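# Cover the cup's opening with the paper sheet

## Task

Place the paper so that it covers the entire opening and rim of the cup, with the cup left upright.

## Robot and tools

Robot: two arms, left_arm and right_arm, each ending in a two-finger gripper. Base positions in the scene frame: left_arm (+0.031, +0.241, 0) m, right_arm (+0.028, -0.367, 0) m, both turned only slightly about z. A camera stand is fixed to the floor behind them.

Frames. Scene frame: origin at table-top height, midway between the nominal bases; +x points out over the table, +z up, left_arm sits on the +y side. Arm names do not match image sides. Reported hand positions (metres), orientations (quat_wxyz), velocities and targets use the scene frame. Offsets you send use the current Hand target's own axes instead. In that gripper frame the fingers point along +z and open and close along y. end_effector_position is the point between the finger pads, roughly 1 cm behind the tips. Reported poses can be off by a few centimetres, more at long reach.

execute_actions(actions, cameras). actions is a list of up to 15 actions; each action is a list of up to 15 rows, one row per 1/30 s step; a shorter action repeats its final row. Each row is one flat list of 14 numbers in [-1, 1] covering both arms: left_arm dx, dy, dz, rx, ry, rz, opening, then right_arm in the same order. The six pose numbers are an offset, not a pose: they are measured from that arm's Hand target at the start of the action, in its own axes, and every row of the action counts from that same start. Scale: 1.0 equals 0.6 m or 180 degrees; rx, ry, rz form one rotation vector. Sending the same offset again moves further. Six zeros re-request the current Hand target. opening is absolute: +1 fully open (0.094 m), -1 closed. cameras: list of names, ["all"] or []; images come only when requested or when actions is empty.

move(target, speed, blend, opening_speed, grip_force, blocking, cameras). target is one 14-number row as above, or a list of up to 15 such rows; every row is an offset from the Hand targets at the start of the move, not from the previous row. The grippers follow straight paths, all finishing together, at least 0.5 s and capped at 10 s total. speed: m/s per arm path, 0.002 to 2.9, default 0.25 (rotation up to twice that in rad/s); one value or one per target. blend: corner rounding in metres for a list, 0 means stop at each point. opening_speed: rate on the -1..+1 scale per second, at least 0.2; use it to close gently. grip_force: newtons per finger pad, 10 to 50, one value or one per arm; it persists; lower forces close slowly. blocking=false returns after about 0.5 s while the move continues. Paths do not avoid obstacles or the other arm; faster moves lag, stray and hit harder. Avoid paths near an arm's own base. The result adds a move: line, e.g. done, off_target, moving, held or fault, plus limits (paced = pose clipped, held = steps withheld). done means at rest within 10 mm and 2 degrees.

wait(seconds 0 to 10, cameras): lets time pass while the last commands hold. stop(cameras): brakes a running move. zoom_image(camera, region [x0, y0, x1, y1] in pixels, at most 504 by 504): enlarges part of a camera's most recent image. finished_scene(scene): ends the scene with that number; irreversible. The first scene is practice; after the call that ends it, make no further calls in that reply.

Cameras: cam_head_left, cam_head_right, cam_high, cam_low, cam_left_wrist, cam_right_wrist, each 896x504. Calibration is approximate, to within a few millimetres and degrees.

Result lines: Hand target (the last commanded pose after clipping; next offsets start here), end_effector_position and quat, grip_measured (measured finger opening on the -1..+1 scale, reads slightly wide when empty), grip_effort_nm (gripper motor effort, negative means closing; not pad force), Joint positions (last entry is the opening in metres), joint torques, Joint velocities (may read within noise or be omitted), Tool commands (present gripper commands), step readings of positions, MOTOR HOT and OVER-TEMPERATURE FAULT warnings.

Control notes: each step, commanded orientation is limited to 40 degrees from the measured one. Grippers often rest short of the target by up to a few centimetres; a later command, even all zeros, asks again, or send the missing distance. To stop pushing against something, command back past the gripper. To keep a gripper unchanged, resend its current opening, since 0 is itself a command (half open). Close slowly on fragile or thin items; release by commanding well above grip_measured. Joint ranges (rad): waist -2.618 to 3.054, shoulder 0 to 3.142, elbow 0 to 3.142 (straight at 2.901), wrist pitch -1.571 to 1.571, wrist yaw -1.571 to 1.571, wrist roll -2.094 to 2.094.

Avoid: knocking the cup over, dropping or flinging the paper, anything leaving the table, hard hits on fixed or heavy objects, the two arms or grippers pressing together, and long holds or stretched poses that heat motors (overheating folds or drops the arm). The paper must stay covering the cup after the robot lets go.

Each tool is called as name(argument=value, ...), one argument or row to a line, values as JSON.

## Session

execute_actions(
  actions=[],
)

Scene clock: 0.00 s.
left_arm: end_effector_position=(+0.4355, +0.2455, +0.0978) grip_measured=+1.000 grip_effort_nm=n/a end_effector_quat_wxyz=(+0.586, -0.035, +0.810, +0.013) | right_arm: end_effector_position=(+0.4432, -0.3883, +0.1109) grip_measured=+1.000 grip_effort_nm=n/a end_effector_quat_wxyz=(+0.611, +0.006, +0.791, -0.035)
Joint positions: left_arm=[-0.002 1.577 0.381 0.875 -0.094 -0.053 0.094] | right_arm=[-0.042 1.612 0.4 0.958 0.019 -0.045 0.094]
Joint velocities: within noise
Joint torques (N m): no reading
Heat: left arm: 47 °C; right arm: 41 °C.
Hand target: left_arm +0.4374, +0.2455, +0.1029; +0.591, -0.036, +0.805, +0.013 | right_arm +0.4441, -0.3883, +0.1135; +0.613, +0.006, +0.789, -0.035
Tool commands: left_gripper/opening=+1.0 right_gripper/opening=+1.0

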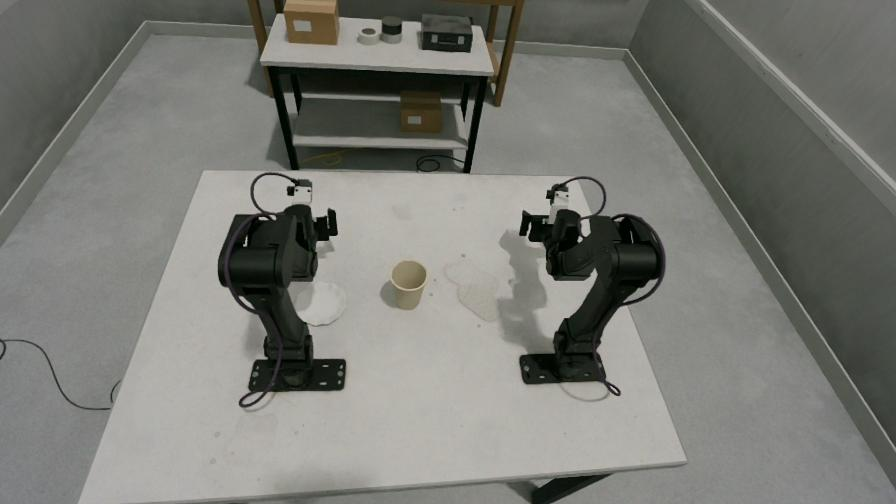

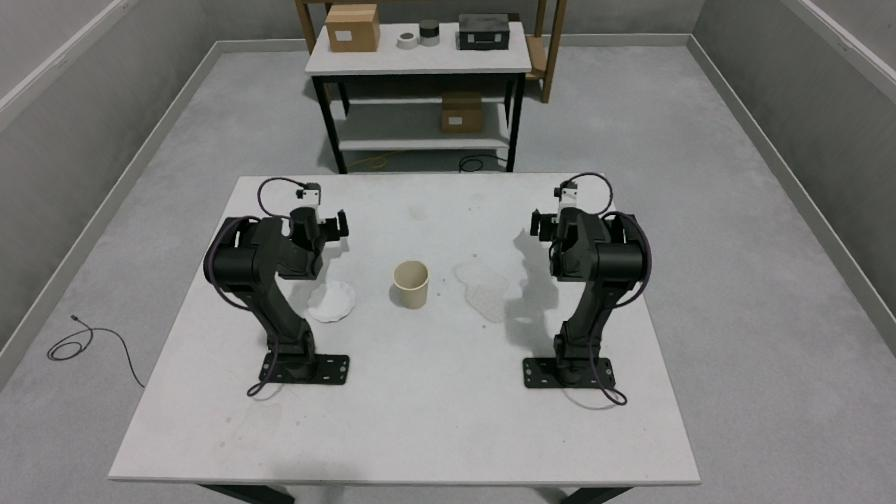

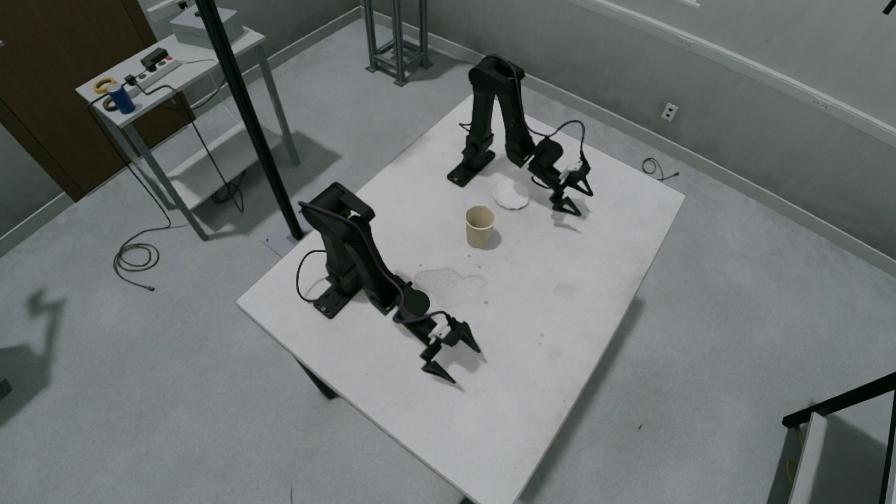

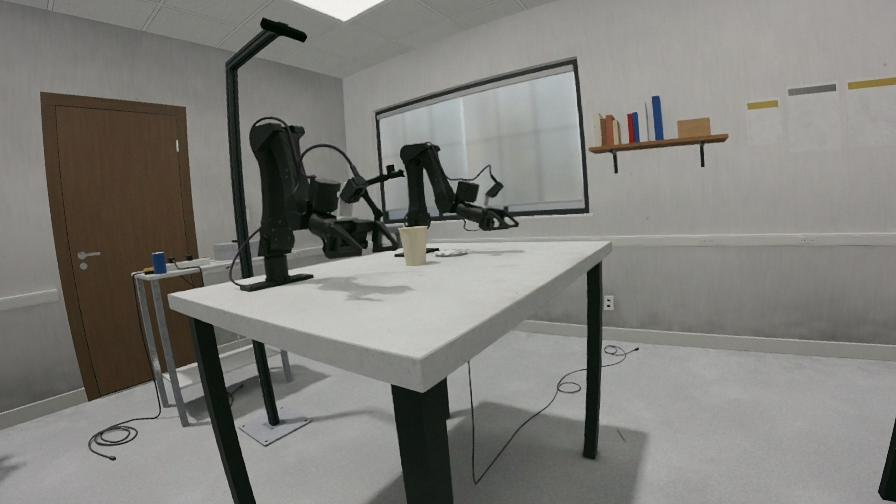

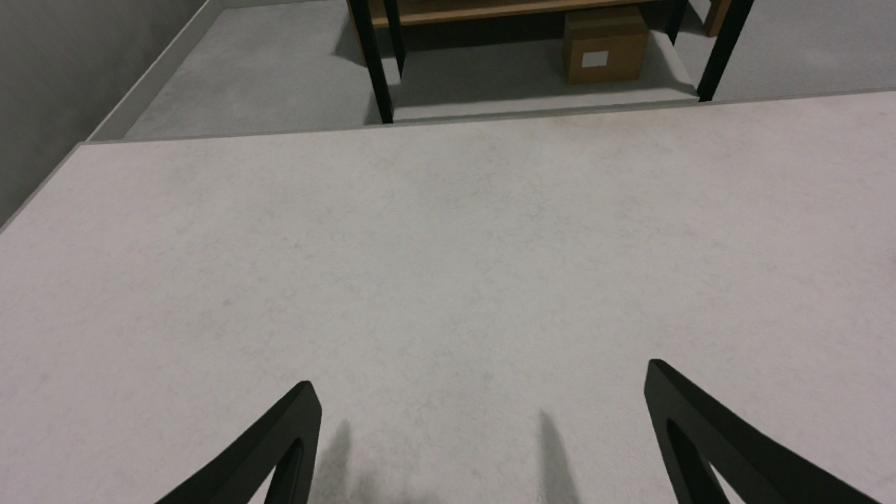

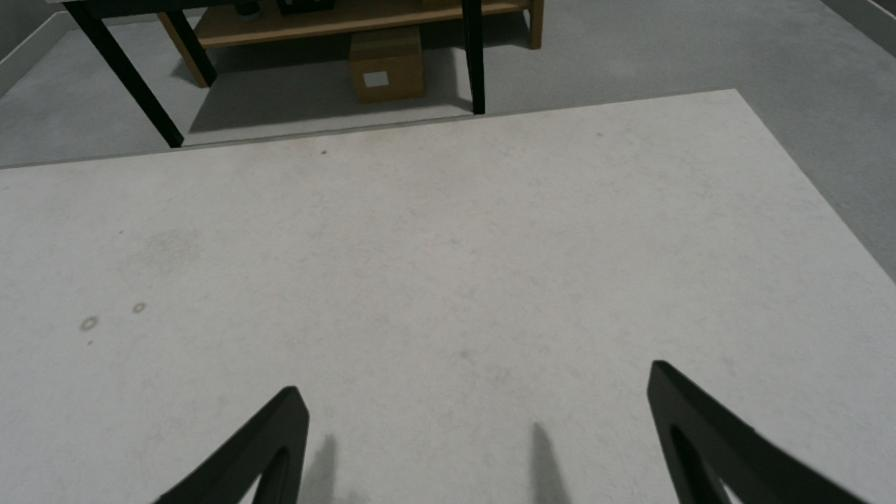

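zoom_image(
  camera="cam_head_right",
  region=[280, 230, 480, 350],
)

zoom_image(
  camera="cam_high",
  region=[420, 150, 580, 270],
)

zoom_image(
  camera="cam_low",
  region=[380, 200, 500, 290],
)

zoom_image(
  camera="cam_head_left",
  region=[270, 230, 470, 350],
)

Scaled by 2.520 from the camera's 896x504 image, which has a finer 1280x720 frame.

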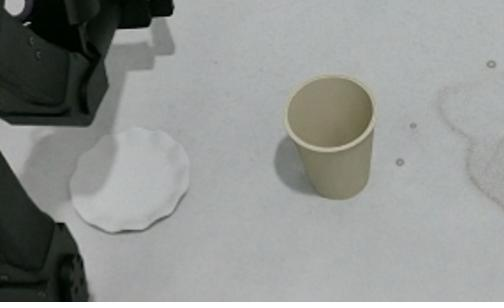

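Scaled by 3.150 from the camera's 896x504 image, which has a finer 1280x720 frame.

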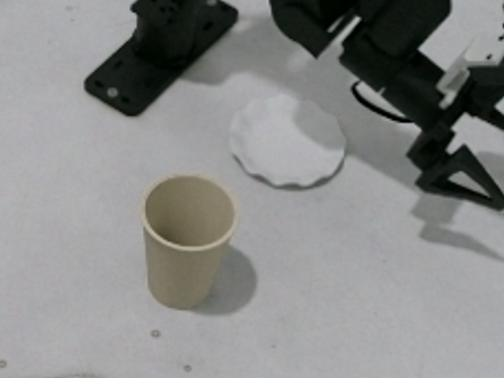

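Scaled by 4.200 from the camera's 896x504 image, which has a finer 1280x720 frame.

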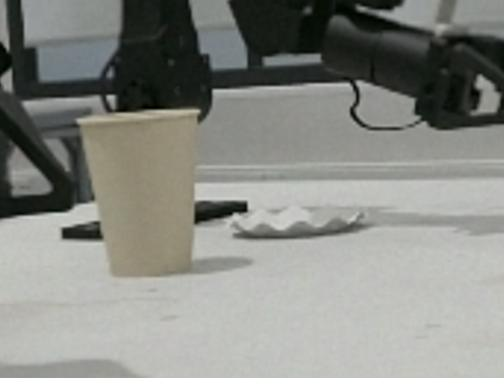

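Scaled by 2.520 from the camera's 896x504 image, which has a finer 1280x720 frame.

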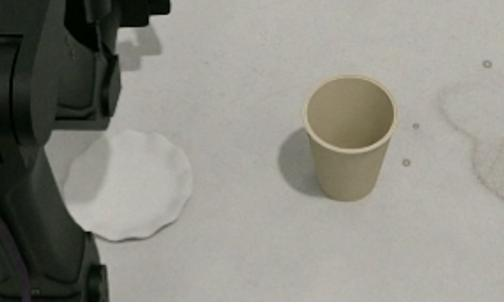

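move(
  target=[-0.0573, -0.0728, -0.3517, 0.0089, 0.403, 0.0245, 1, 0, 0, 0, 0, 0, 0, 1],
  speed=0.2,
  cameras=["all"],
)

Scene clock: 43.97 s.
left_arm: end_effector_position=(+0.2494, +0.1931, +0.1908) grip_measured=+1.000 grip_effort_nm=0.04 end_effector_quat_wxyz=(+0.010, -0.001, +1.000, +0.000) | right_arm: end_effector_position=(+0.4432, -0.3883, +0.1109) grip_measured=+1.000 grip_effort_nm=-0.01 end_effector_quat_wxyz=(+0.611, +0.006, +0.791, -0.035)
Joint positions: left_arm=[-0.193 1.398 1.409 -1.561 -0.005 -0.225 0.094] | right_arm=[-0.042 1.612 0.4 0.958 0.019 -0.045 0.094]
Joint torques (N m): left_arm=[-0.66 -4.66 8.59 0.38 0.05 -0.09] | right_arm=[0.06 -6.65 6.17 1.98 -0.01 -0.02]
Heat: left arm: 48 °C; right arm: 42 °C.
Hand target: left_arm +0.2499, +0.1902, +0.2000; +0.000, +0.000, +1.000, +0.000 | right_arm +0.4441, -0.3883, +0.1135; +0.613, +0.006, +0.789, -0.035
Off the commanded pose: left_arm 0.010 m, 1 deg | right_arm 0.003 m, 0 deg.
joint sent to its limit (left arm) — joint 4 (wrist pitch), lower limit. The joint targets are off in orientation, not in position.
move: done
camera_calibration:
cam_left_wrist: T_world_to_cam=[[-0.112214, -0.99319, -0.0313297, 0.235814], [-0.860311, 0.0813265, 0.503241, 0.148085], [-0.497266, 0.083424, -0.863578, 0.388003], [0, 0, 0, 1]] pos_world=[0.346802, 0.189796, 0.267936]

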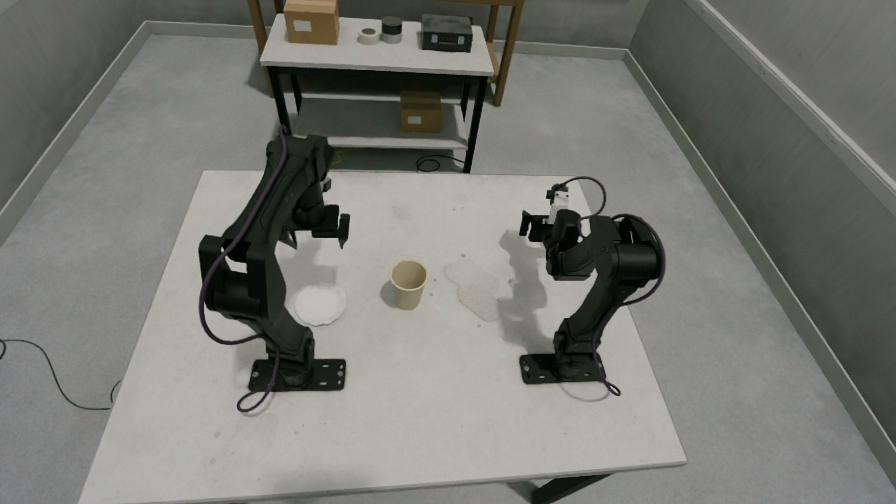

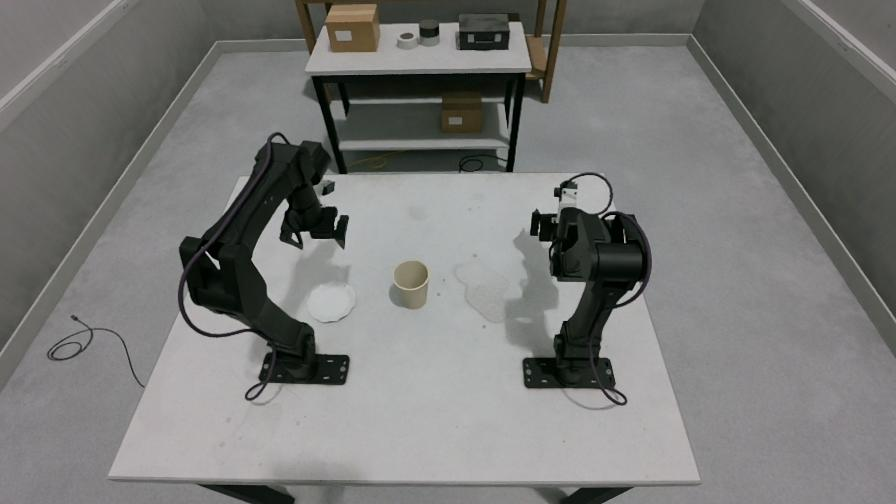

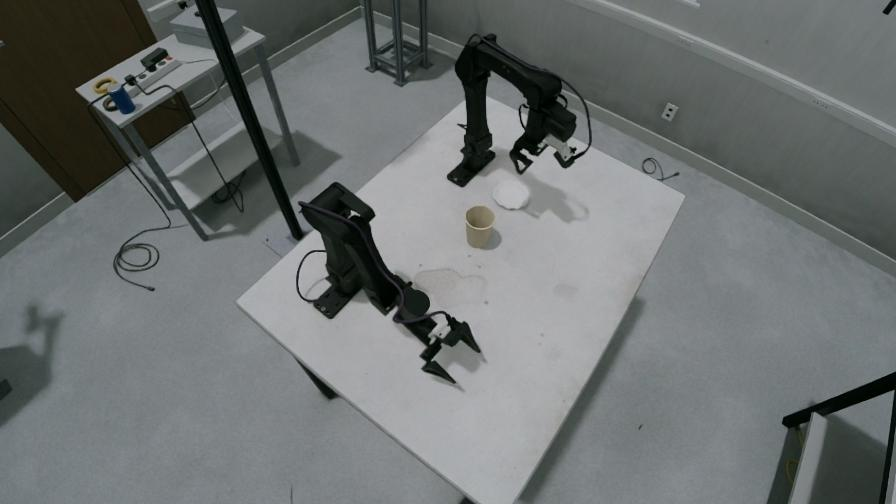

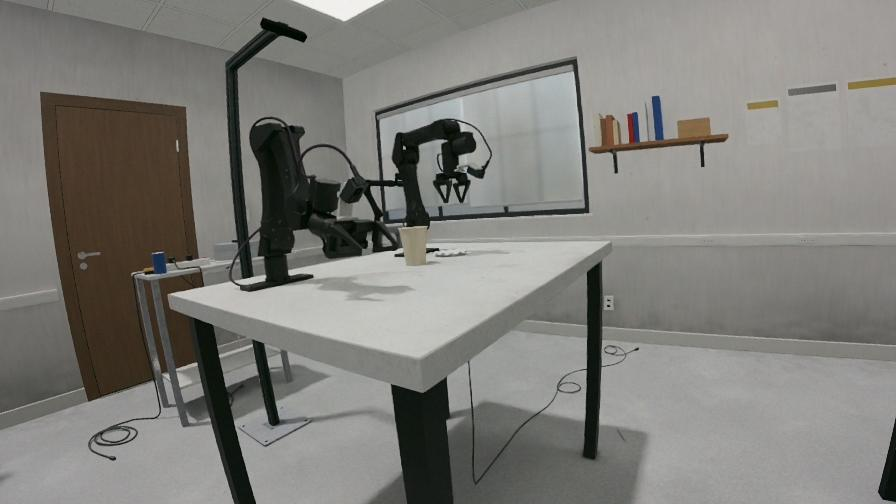

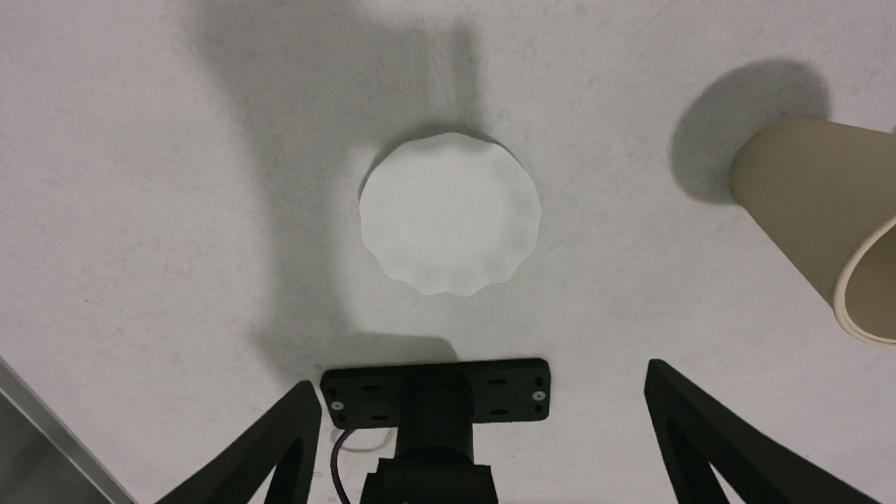

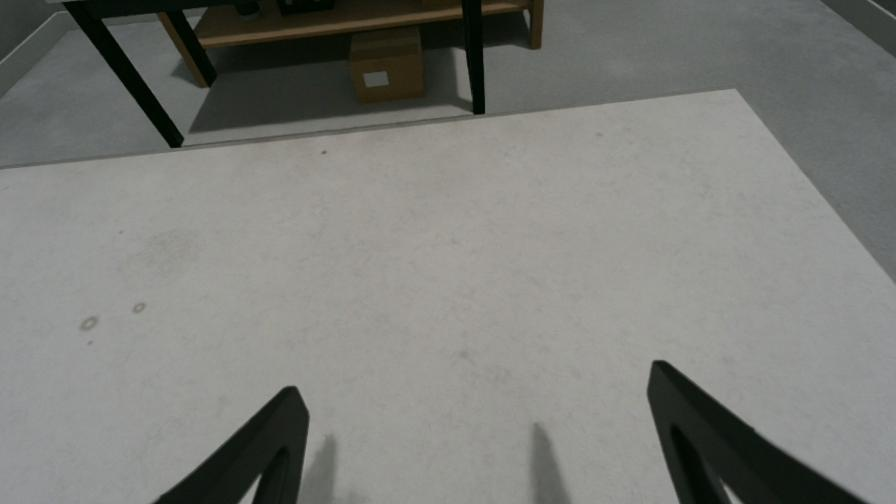

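zoom_image(
  camera="cam_left_wrist",
  region=[320, 110, 580, 320],
)

zoom_image(
  camera="cam_high",
  region=[450, 100, 610, 240],
)

zoom_image(
  camera="cam_low",
  region=[380, 160, 500, 280],
)

zoom_image(
  camera="cam_head_left",
  region=[270, 190, 470, 350],
)

Scaled by 1.938 from the camera's 896x504 image, which has a finer 1280x720 frame.

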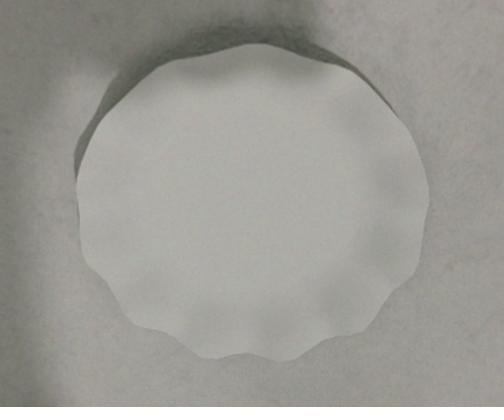

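Scaled by 3.150 from the camera's 896x504 image, which has a finer 1280x720 frame.

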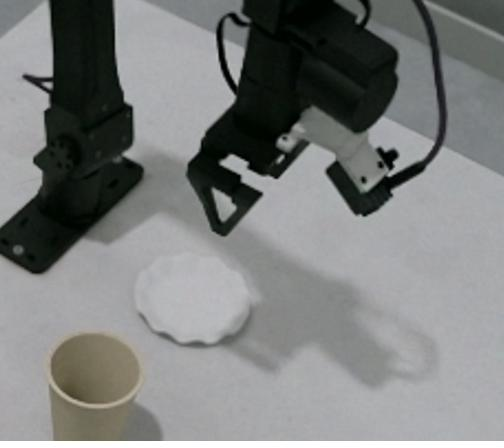

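Scaled by 4.200 from the camera's 896x504 image, which has a finer 1280x720 frame.

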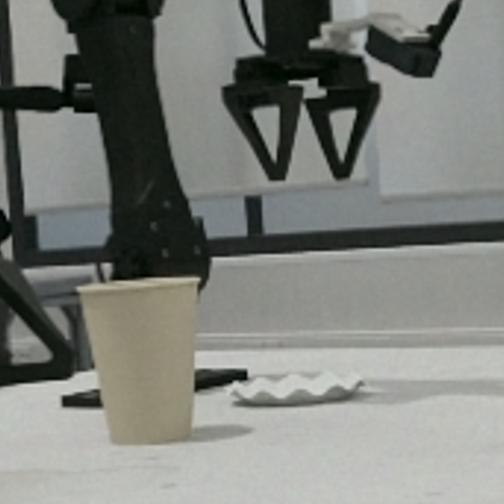

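Scaled by 2.520 from the camera's 896x504 image, which has a finer 1280x720 frame.

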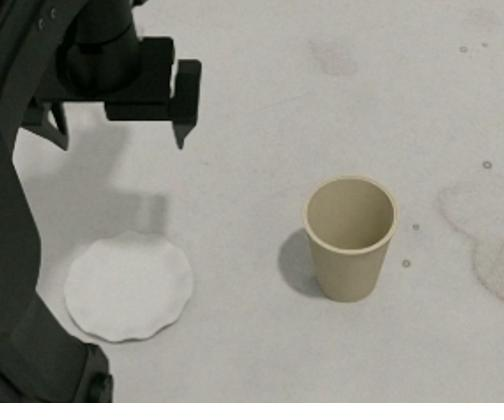

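move(
  target=[0.0533, 0.15, 0.1667, 0.1667, 0, 0, -0.36, 0, 0, 0, 0, 0, 0, 1],
  speed=0.15,
  cameras=["cam_left_wrist", "cam_low", "cam_high"],
)

Scene clock: 82.83 s.
left_arm: end_effector_position=(+0.2160, +0.2820, +0.1033) grip_measured=-0.358 grip_effort_nm=-0.07 end_effector_quat_wxyz=(-0.007, -0.001, +0.968, -0.250) | right_arm: end_effector_position=(+0.4432, -0.3883, +0.1109) grip_measured=+1.000 grip_effort_nm=-0.01 end_effector_quat_wxyz=(+0.611, +0.006, +0.791, -0.035)
Joint positions: left_arm=[0.627 1.506 1.048 -1.426 0.405 0.659 0.03] | right_arm=[-0.042 1.612 0.4 0.958 0.019 -0.045 0.094]
Joint torques (N m): left_arm=[0.32 -4.03 4.27 0.03 0.39 0.09] | right_arm=[0.05 -6.65 6.19 1.98 -0.01 -0.02]
Heat: left arm: 48 °C; right arm: 41 °C.
Hand target: left_arm +0.2181, +0.2801, +0.0999; +0.000, +0.000, +0.966, -0.259 | right_arm +0.4441, -0.3883, +0.1135; +0.613, +0.006, +0.789, -0.035
Off the commanded pose: left_arm 0.004 m, 1 deg | right_arm 0.003 m, 0 deg.
move: done
camera_calibration:
cam_left_wrist: T_world_to_cam=[[-0.109305, -0.882088, 0.458229, 0.234965], [-0.843, 0.326526, 0.427471, 0.091137], [-0.526691, -0.339562, -0.779291, 0.405342], [0, 0, 0, 1]] pos_world=[0.316001, 0.31514, 0.169253]
Images, in order (width x height): cam_high 896x504, cam_low 896x504, cam_left_wrist 896x504.

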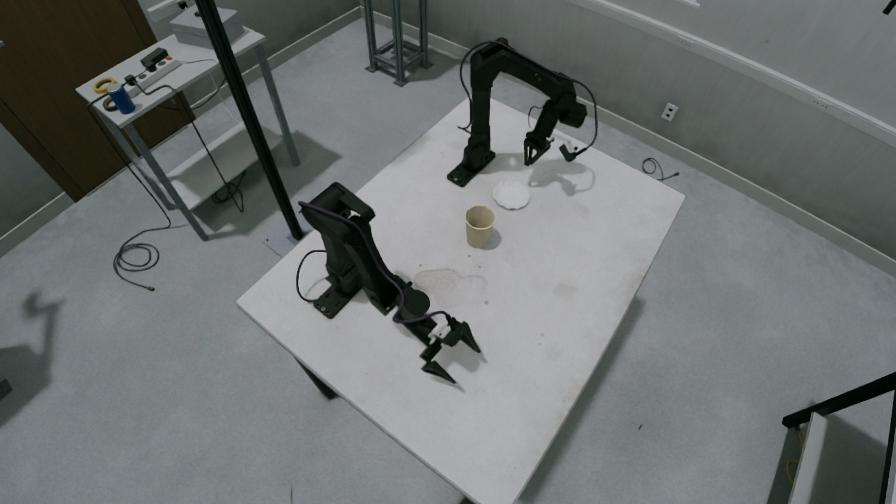

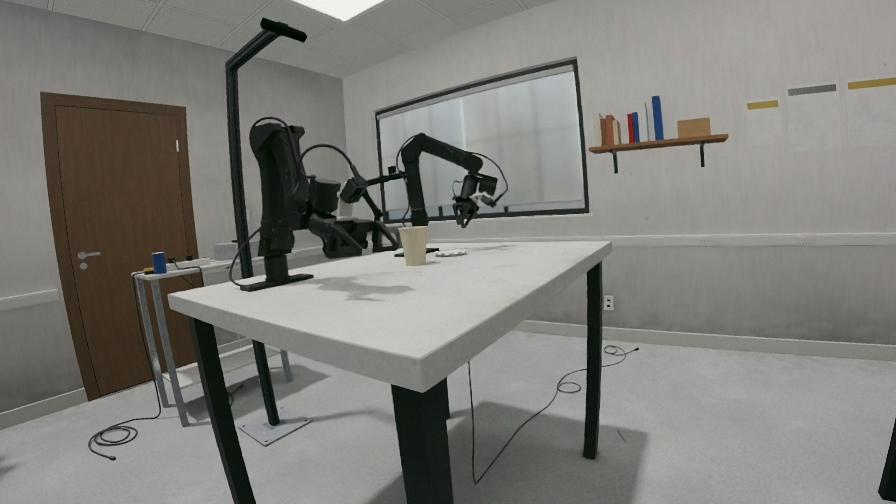

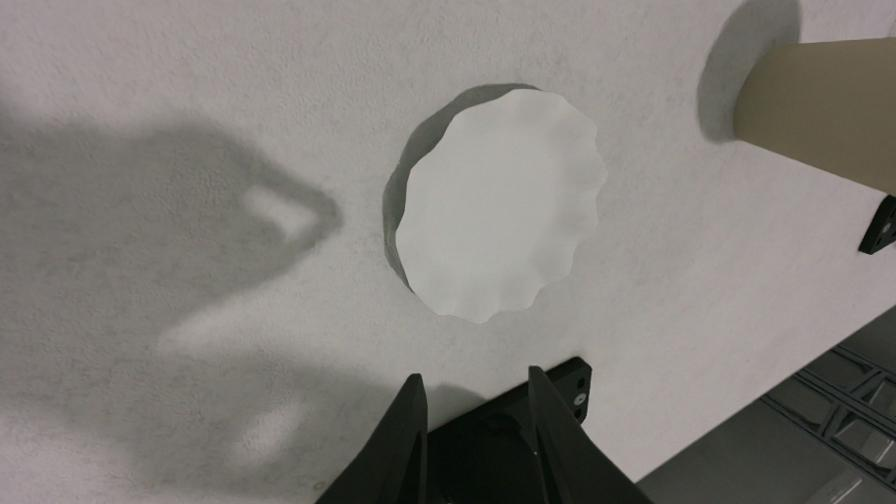

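zoom_image(
  camera="cam_left_wrist",
  region=[360, 70, 640, 340],
)

zoom_image(
  camera="cam_high",
  region=[460, 90, 620, 250],
)

zoom_image(
  camera="cam_low",
  region=[390, 180, 500, 275],
)

Scaled by 1.800 from the camera's 896x504 image, which has a finer 1280x720 frame.

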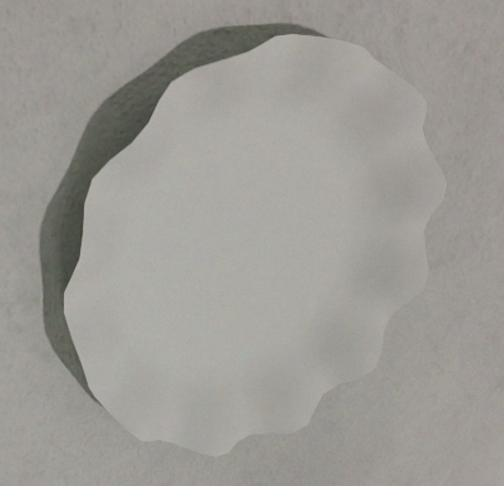

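Scaled by 3.150 from the camera's 896x504 image, which has a finer 1280x720 frame.

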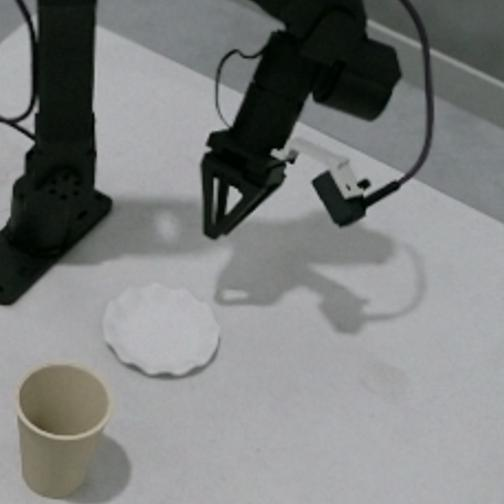

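Scaled by 4.582 from the camera's 896x504 image, which has a finer 1280x720 frame.

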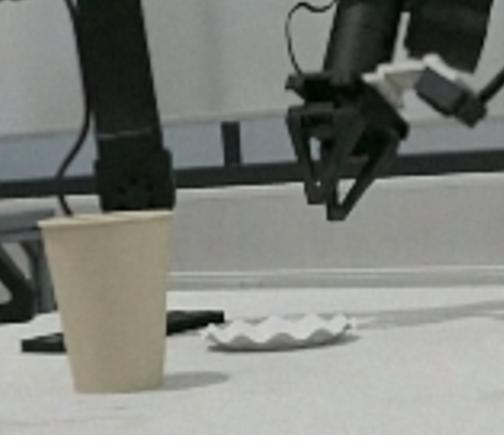

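zoom_image(
  camera="cam_low",
  region=[425, 235, 481, 265],
)

zoom_image(
  camera="cam_high",
  region=[485, 170, 540, 220],
)

Scaled by 9.000 from the camera's 896x504 image, which has a finer 1280x720 frame.

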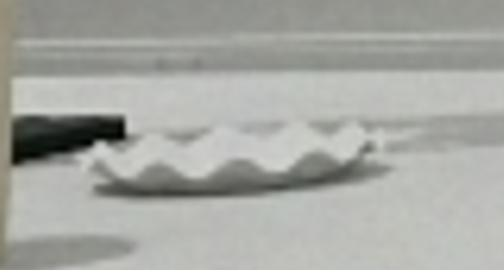

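Scaled by 9.164 from the camera's 896x504 image, which has a finer 1280x720 frame.

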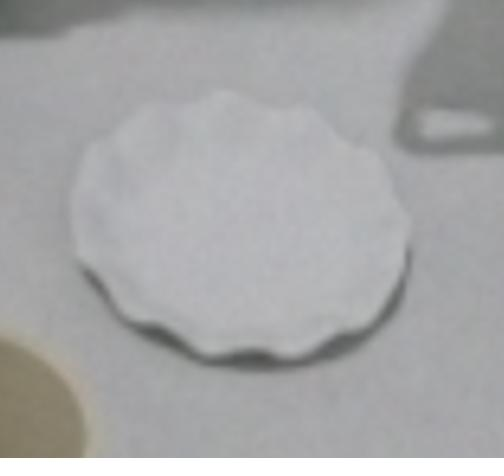

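move(
  target=[-0.0033, 0.0552, 0.0922, 0.0278, 0, 0, -0.49, 0, 0, 0, 0, 0, 0, 1],
  speed=0.08,
  cameras=["cam_left_wrist", "cam_low", "cam_high"],
)

zoom_image(
  camera="cam_left_wrist",
  region=[340, 120, 700, 420],
)

zoom_image(
  camera="cam_high",
  region=[480, 130, 570, 230],
)

zoom_image(
  camera="cam_low",
  region=[400, 190, 510, 275],
)

Scene clock: 129.97 s.
left_arm: end_effector_position=(+0.2185, +0.2830, +0.0391) grip_measured=-0.488 grip_effort_nm=-0.07 end_effector_quat_wxyz=(-0.009, +0.000, +0.956, -0.293) | right_arm: end_effector_position=(+0.4432, -0.3883, +0.1109) grip_measured=+1.000 grip_effort_nm=-0.01 end_effector_quat_wxyz=(+0.611, +0.006, +0.791, -0.035)
Joint positions: left_arm=[0.67 1.679 0.907 -1.196 0.455 0.733 0.024] | right_arm=[-0.042 1.612 0.4 0.958 0.019 -0.045 0.094]
Joint torques (N m): left_arm=[0.5 -4.6 3.45 -0.11 0.42 0.07] | right_arm=[0.06 -6.64 6.17 1.98 -0.01 -0.01]
Heat: left arm: 45 °C; right arm: 41 °C.
Hand target: left_arm +0.2201, +0.2811, +0.0355; +0.000, +0.000, +0.954, -0.301 | right_arm +0.4441, -0.3883, +0.1135; +0.613, +0.006, +0.789, -0.035
Off the commanded pose: left_arm 0.004 m, 1 deg | right_arm 0.003 m, 0 deg.
move: done
camera_calibration:
cam_left_wrist: T_world_to_cam=[[-0.109753, -0.838042, 0.534454, 0.250264], [-0.840899, 0.364972, 0.399606, 0.110093], [-0.529947, -0.405563, -0.744765, 0.375053], [0, 0, 0, 1]] pos_world=[0.318803, 0.321659, 0.101578]
Images, in order (width x height): cam_high 896x504, cam_low 896x504, cam_left_wrist 896x504.

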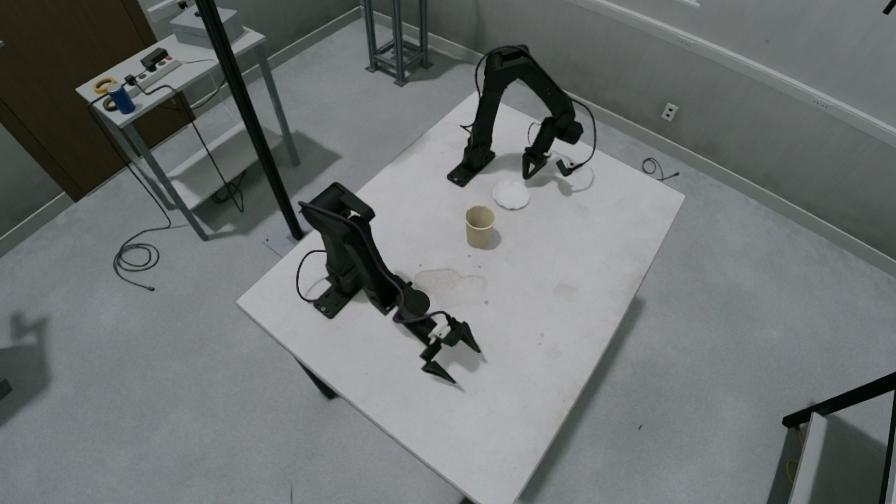

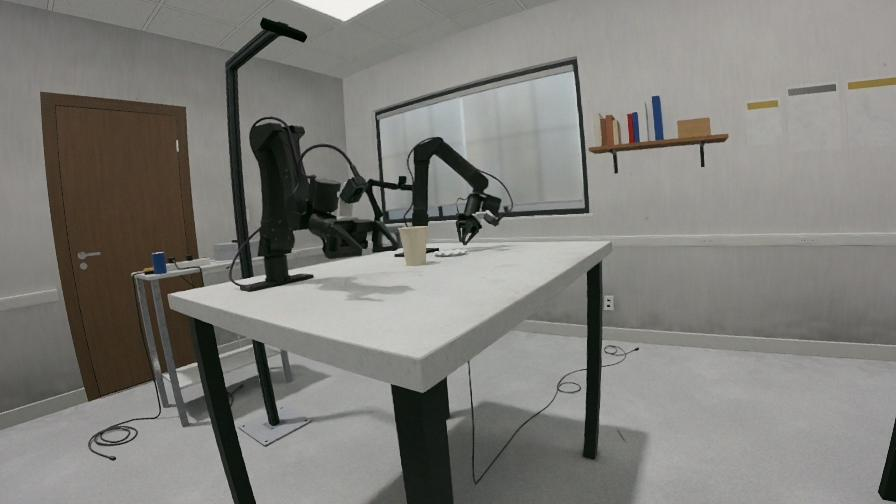

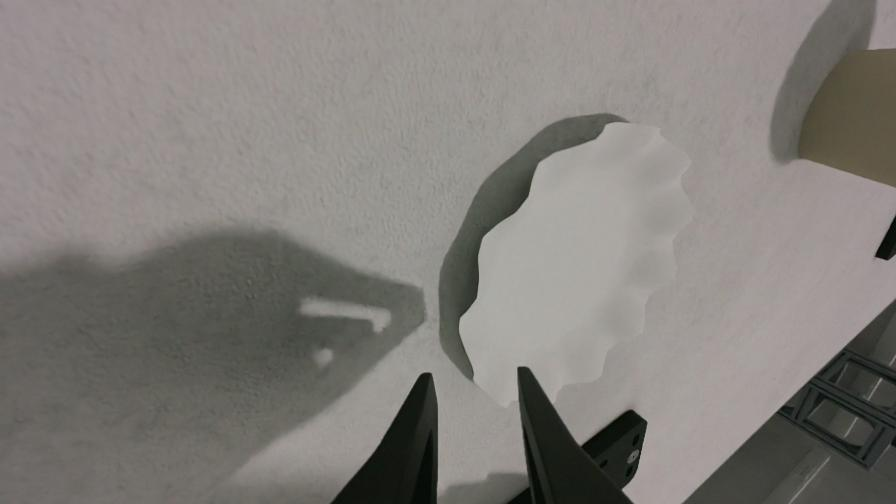

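Scaled by 1.400 from the camera's 896x504 image, which has a finer 1280x720 frame.

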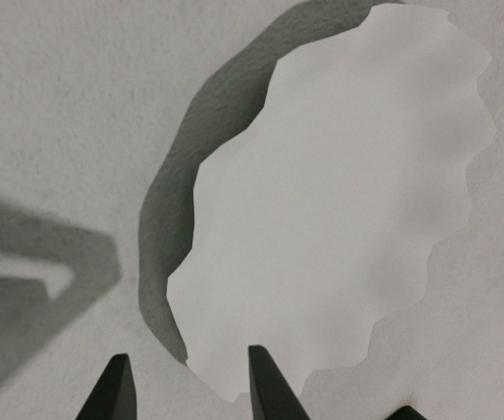

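Scaled by 5.040 from the camera's 896x504 image, which has a finer 1280x720 frame.

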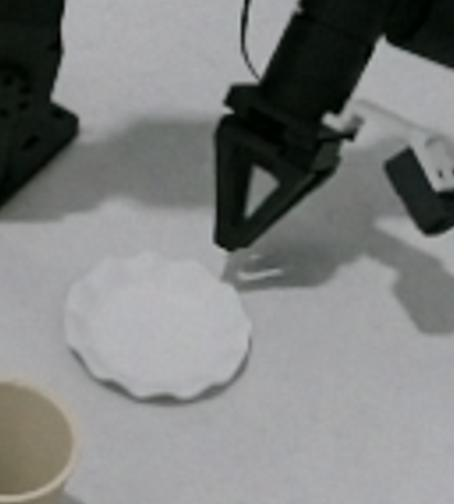

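Scaled by 4.582 from the camera's 896x504 image, which has a finer 1280x720 frame.

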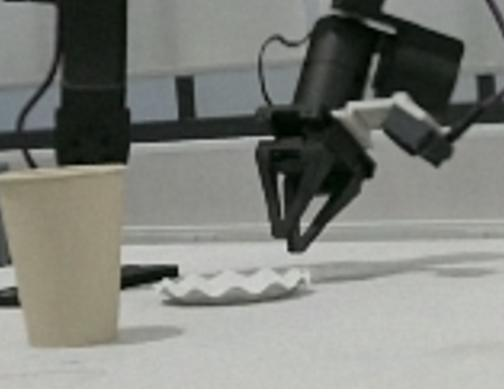

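move(
  target=[0, -0.0040, 0.0417, 0, 0, 0, -0.49, 0, 0, 0, 0, 0, 0, 1],
  speed=0.04,
  cameras=["cam_left_wrist", "cam_low", "cam_high", "cam_head_right"],
)

zoom_image(
  camera="cam_left_wrist",
  region=[340, 220, 640, 470],
)

zoom_image(
  camera="cam_high",
  region=[480, 130, 570, 230],
)

zoom_image(
  camera="cam_low",
  region=[420, 200, 500, 275],
)

Scene clock: 160.13 s.
left_arm: end_effector_position=(+0.2189, +0.2697, +0.0204) grip_measured=-0.488 grip_effort_nm=-0.07 end_effector_quat_wxyz=(-0.003, +0.000, +0.957, -0.291) | right_arm: end_effector_position=(+0.4432, -0.3883, +0.1109) grip_measured=+1.000 grip_effort_nm=-0.01 end_effector_quat_wxyz=(+0.611, +0.006, +0.791, -0.035)
Joint positions: left_arm=[0.626 1.679 0.824 -1.081 0.476 0.684 0.024] | right_arm=[-0.042 1.612 0.4 0.958 0.019 -0.045 0.094]
Joint torques (N m): left_arm=[-0.64 -4.14 3.19 -0.02 0.42 -0.04] | right_arm=[0.06 -6.65 6.17 1.98 0 -0.02]
Heat: left arm: 44 °C; right arm: 42 °C.
Hand target: left_arm +0.2200, +0.2648, +0.0163; +0.000, +0.000, +0.954, -0.301 | right_arm +0.4441, -0.3883, +0.1135; +0.613, +0.006, +0.789, -0.035
Off the commanded pose: left_arm 0.006 m, 1 deg | right_arm 0.003 m, 0 deg.
move: done
camera_calibration:
cam_left_wrist: T_world_to_cam=[[-0.111677, -0.839969, 0.531018, 0.250092], [-0.846519, 0.360303, 0.391903, 0.12541], [-0.520514, -0.40575, -0.751287, 0.3541], [0, 0, 0, 1]] pos_world=[0.318405, 0.30856, 0.0840792]
Images, in order (width x height): cam_head_right 896x504, cam_high 896x504, cam_low 896x504, cam_left_wrist 896x504.

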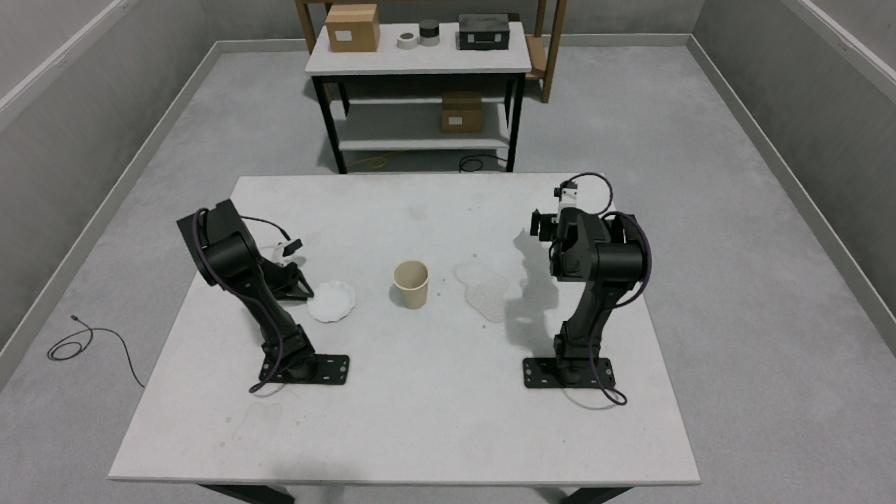

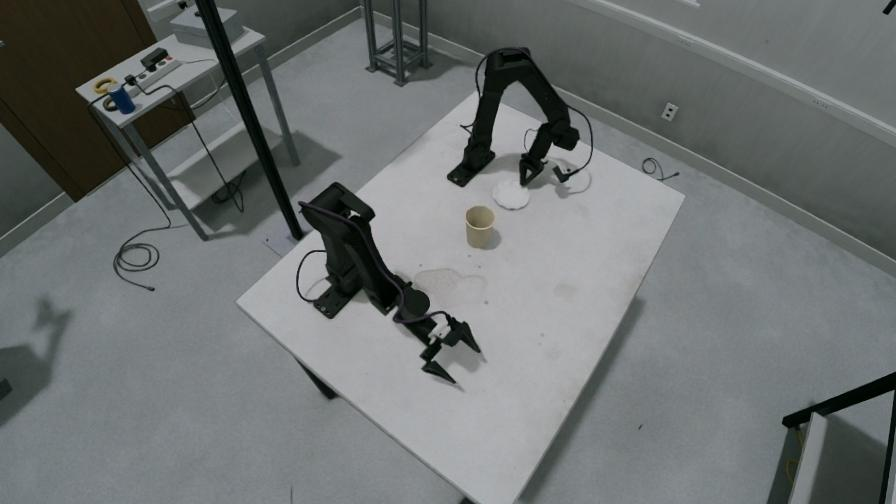

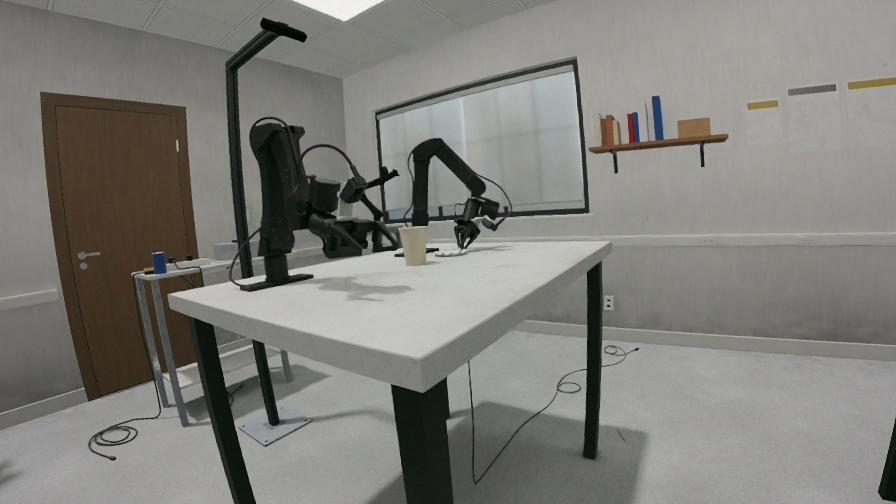

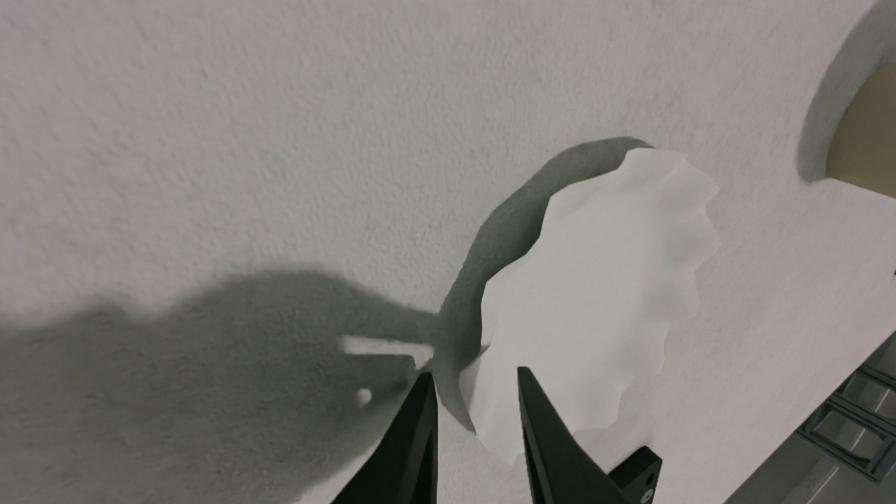

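Scaled by 1.680 from the camera's 896x504 image, which has a finer 1280x720 frame.

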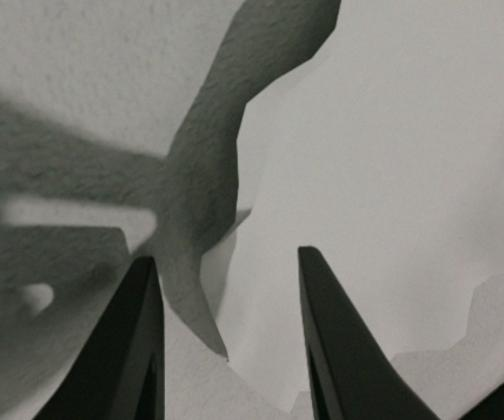

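Scaled by 5.040 from the camera's 896x504 image, which has a finer 1280x720 frame.

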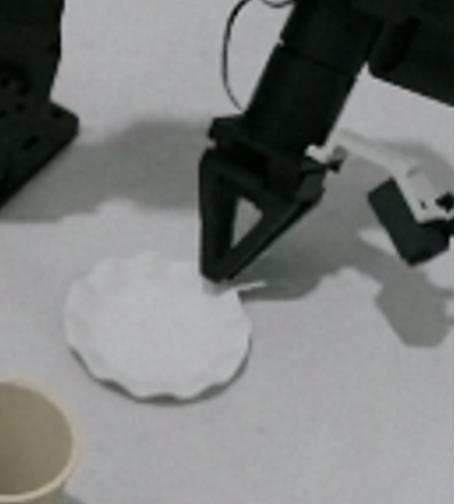

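Scaled by 6.300 from the camera's 896x504 image, which has a finer 1280x720 frame.

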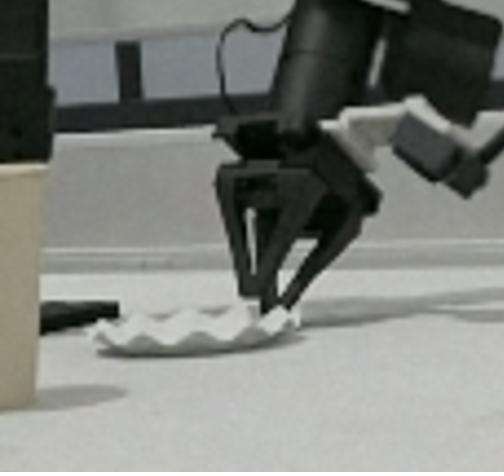

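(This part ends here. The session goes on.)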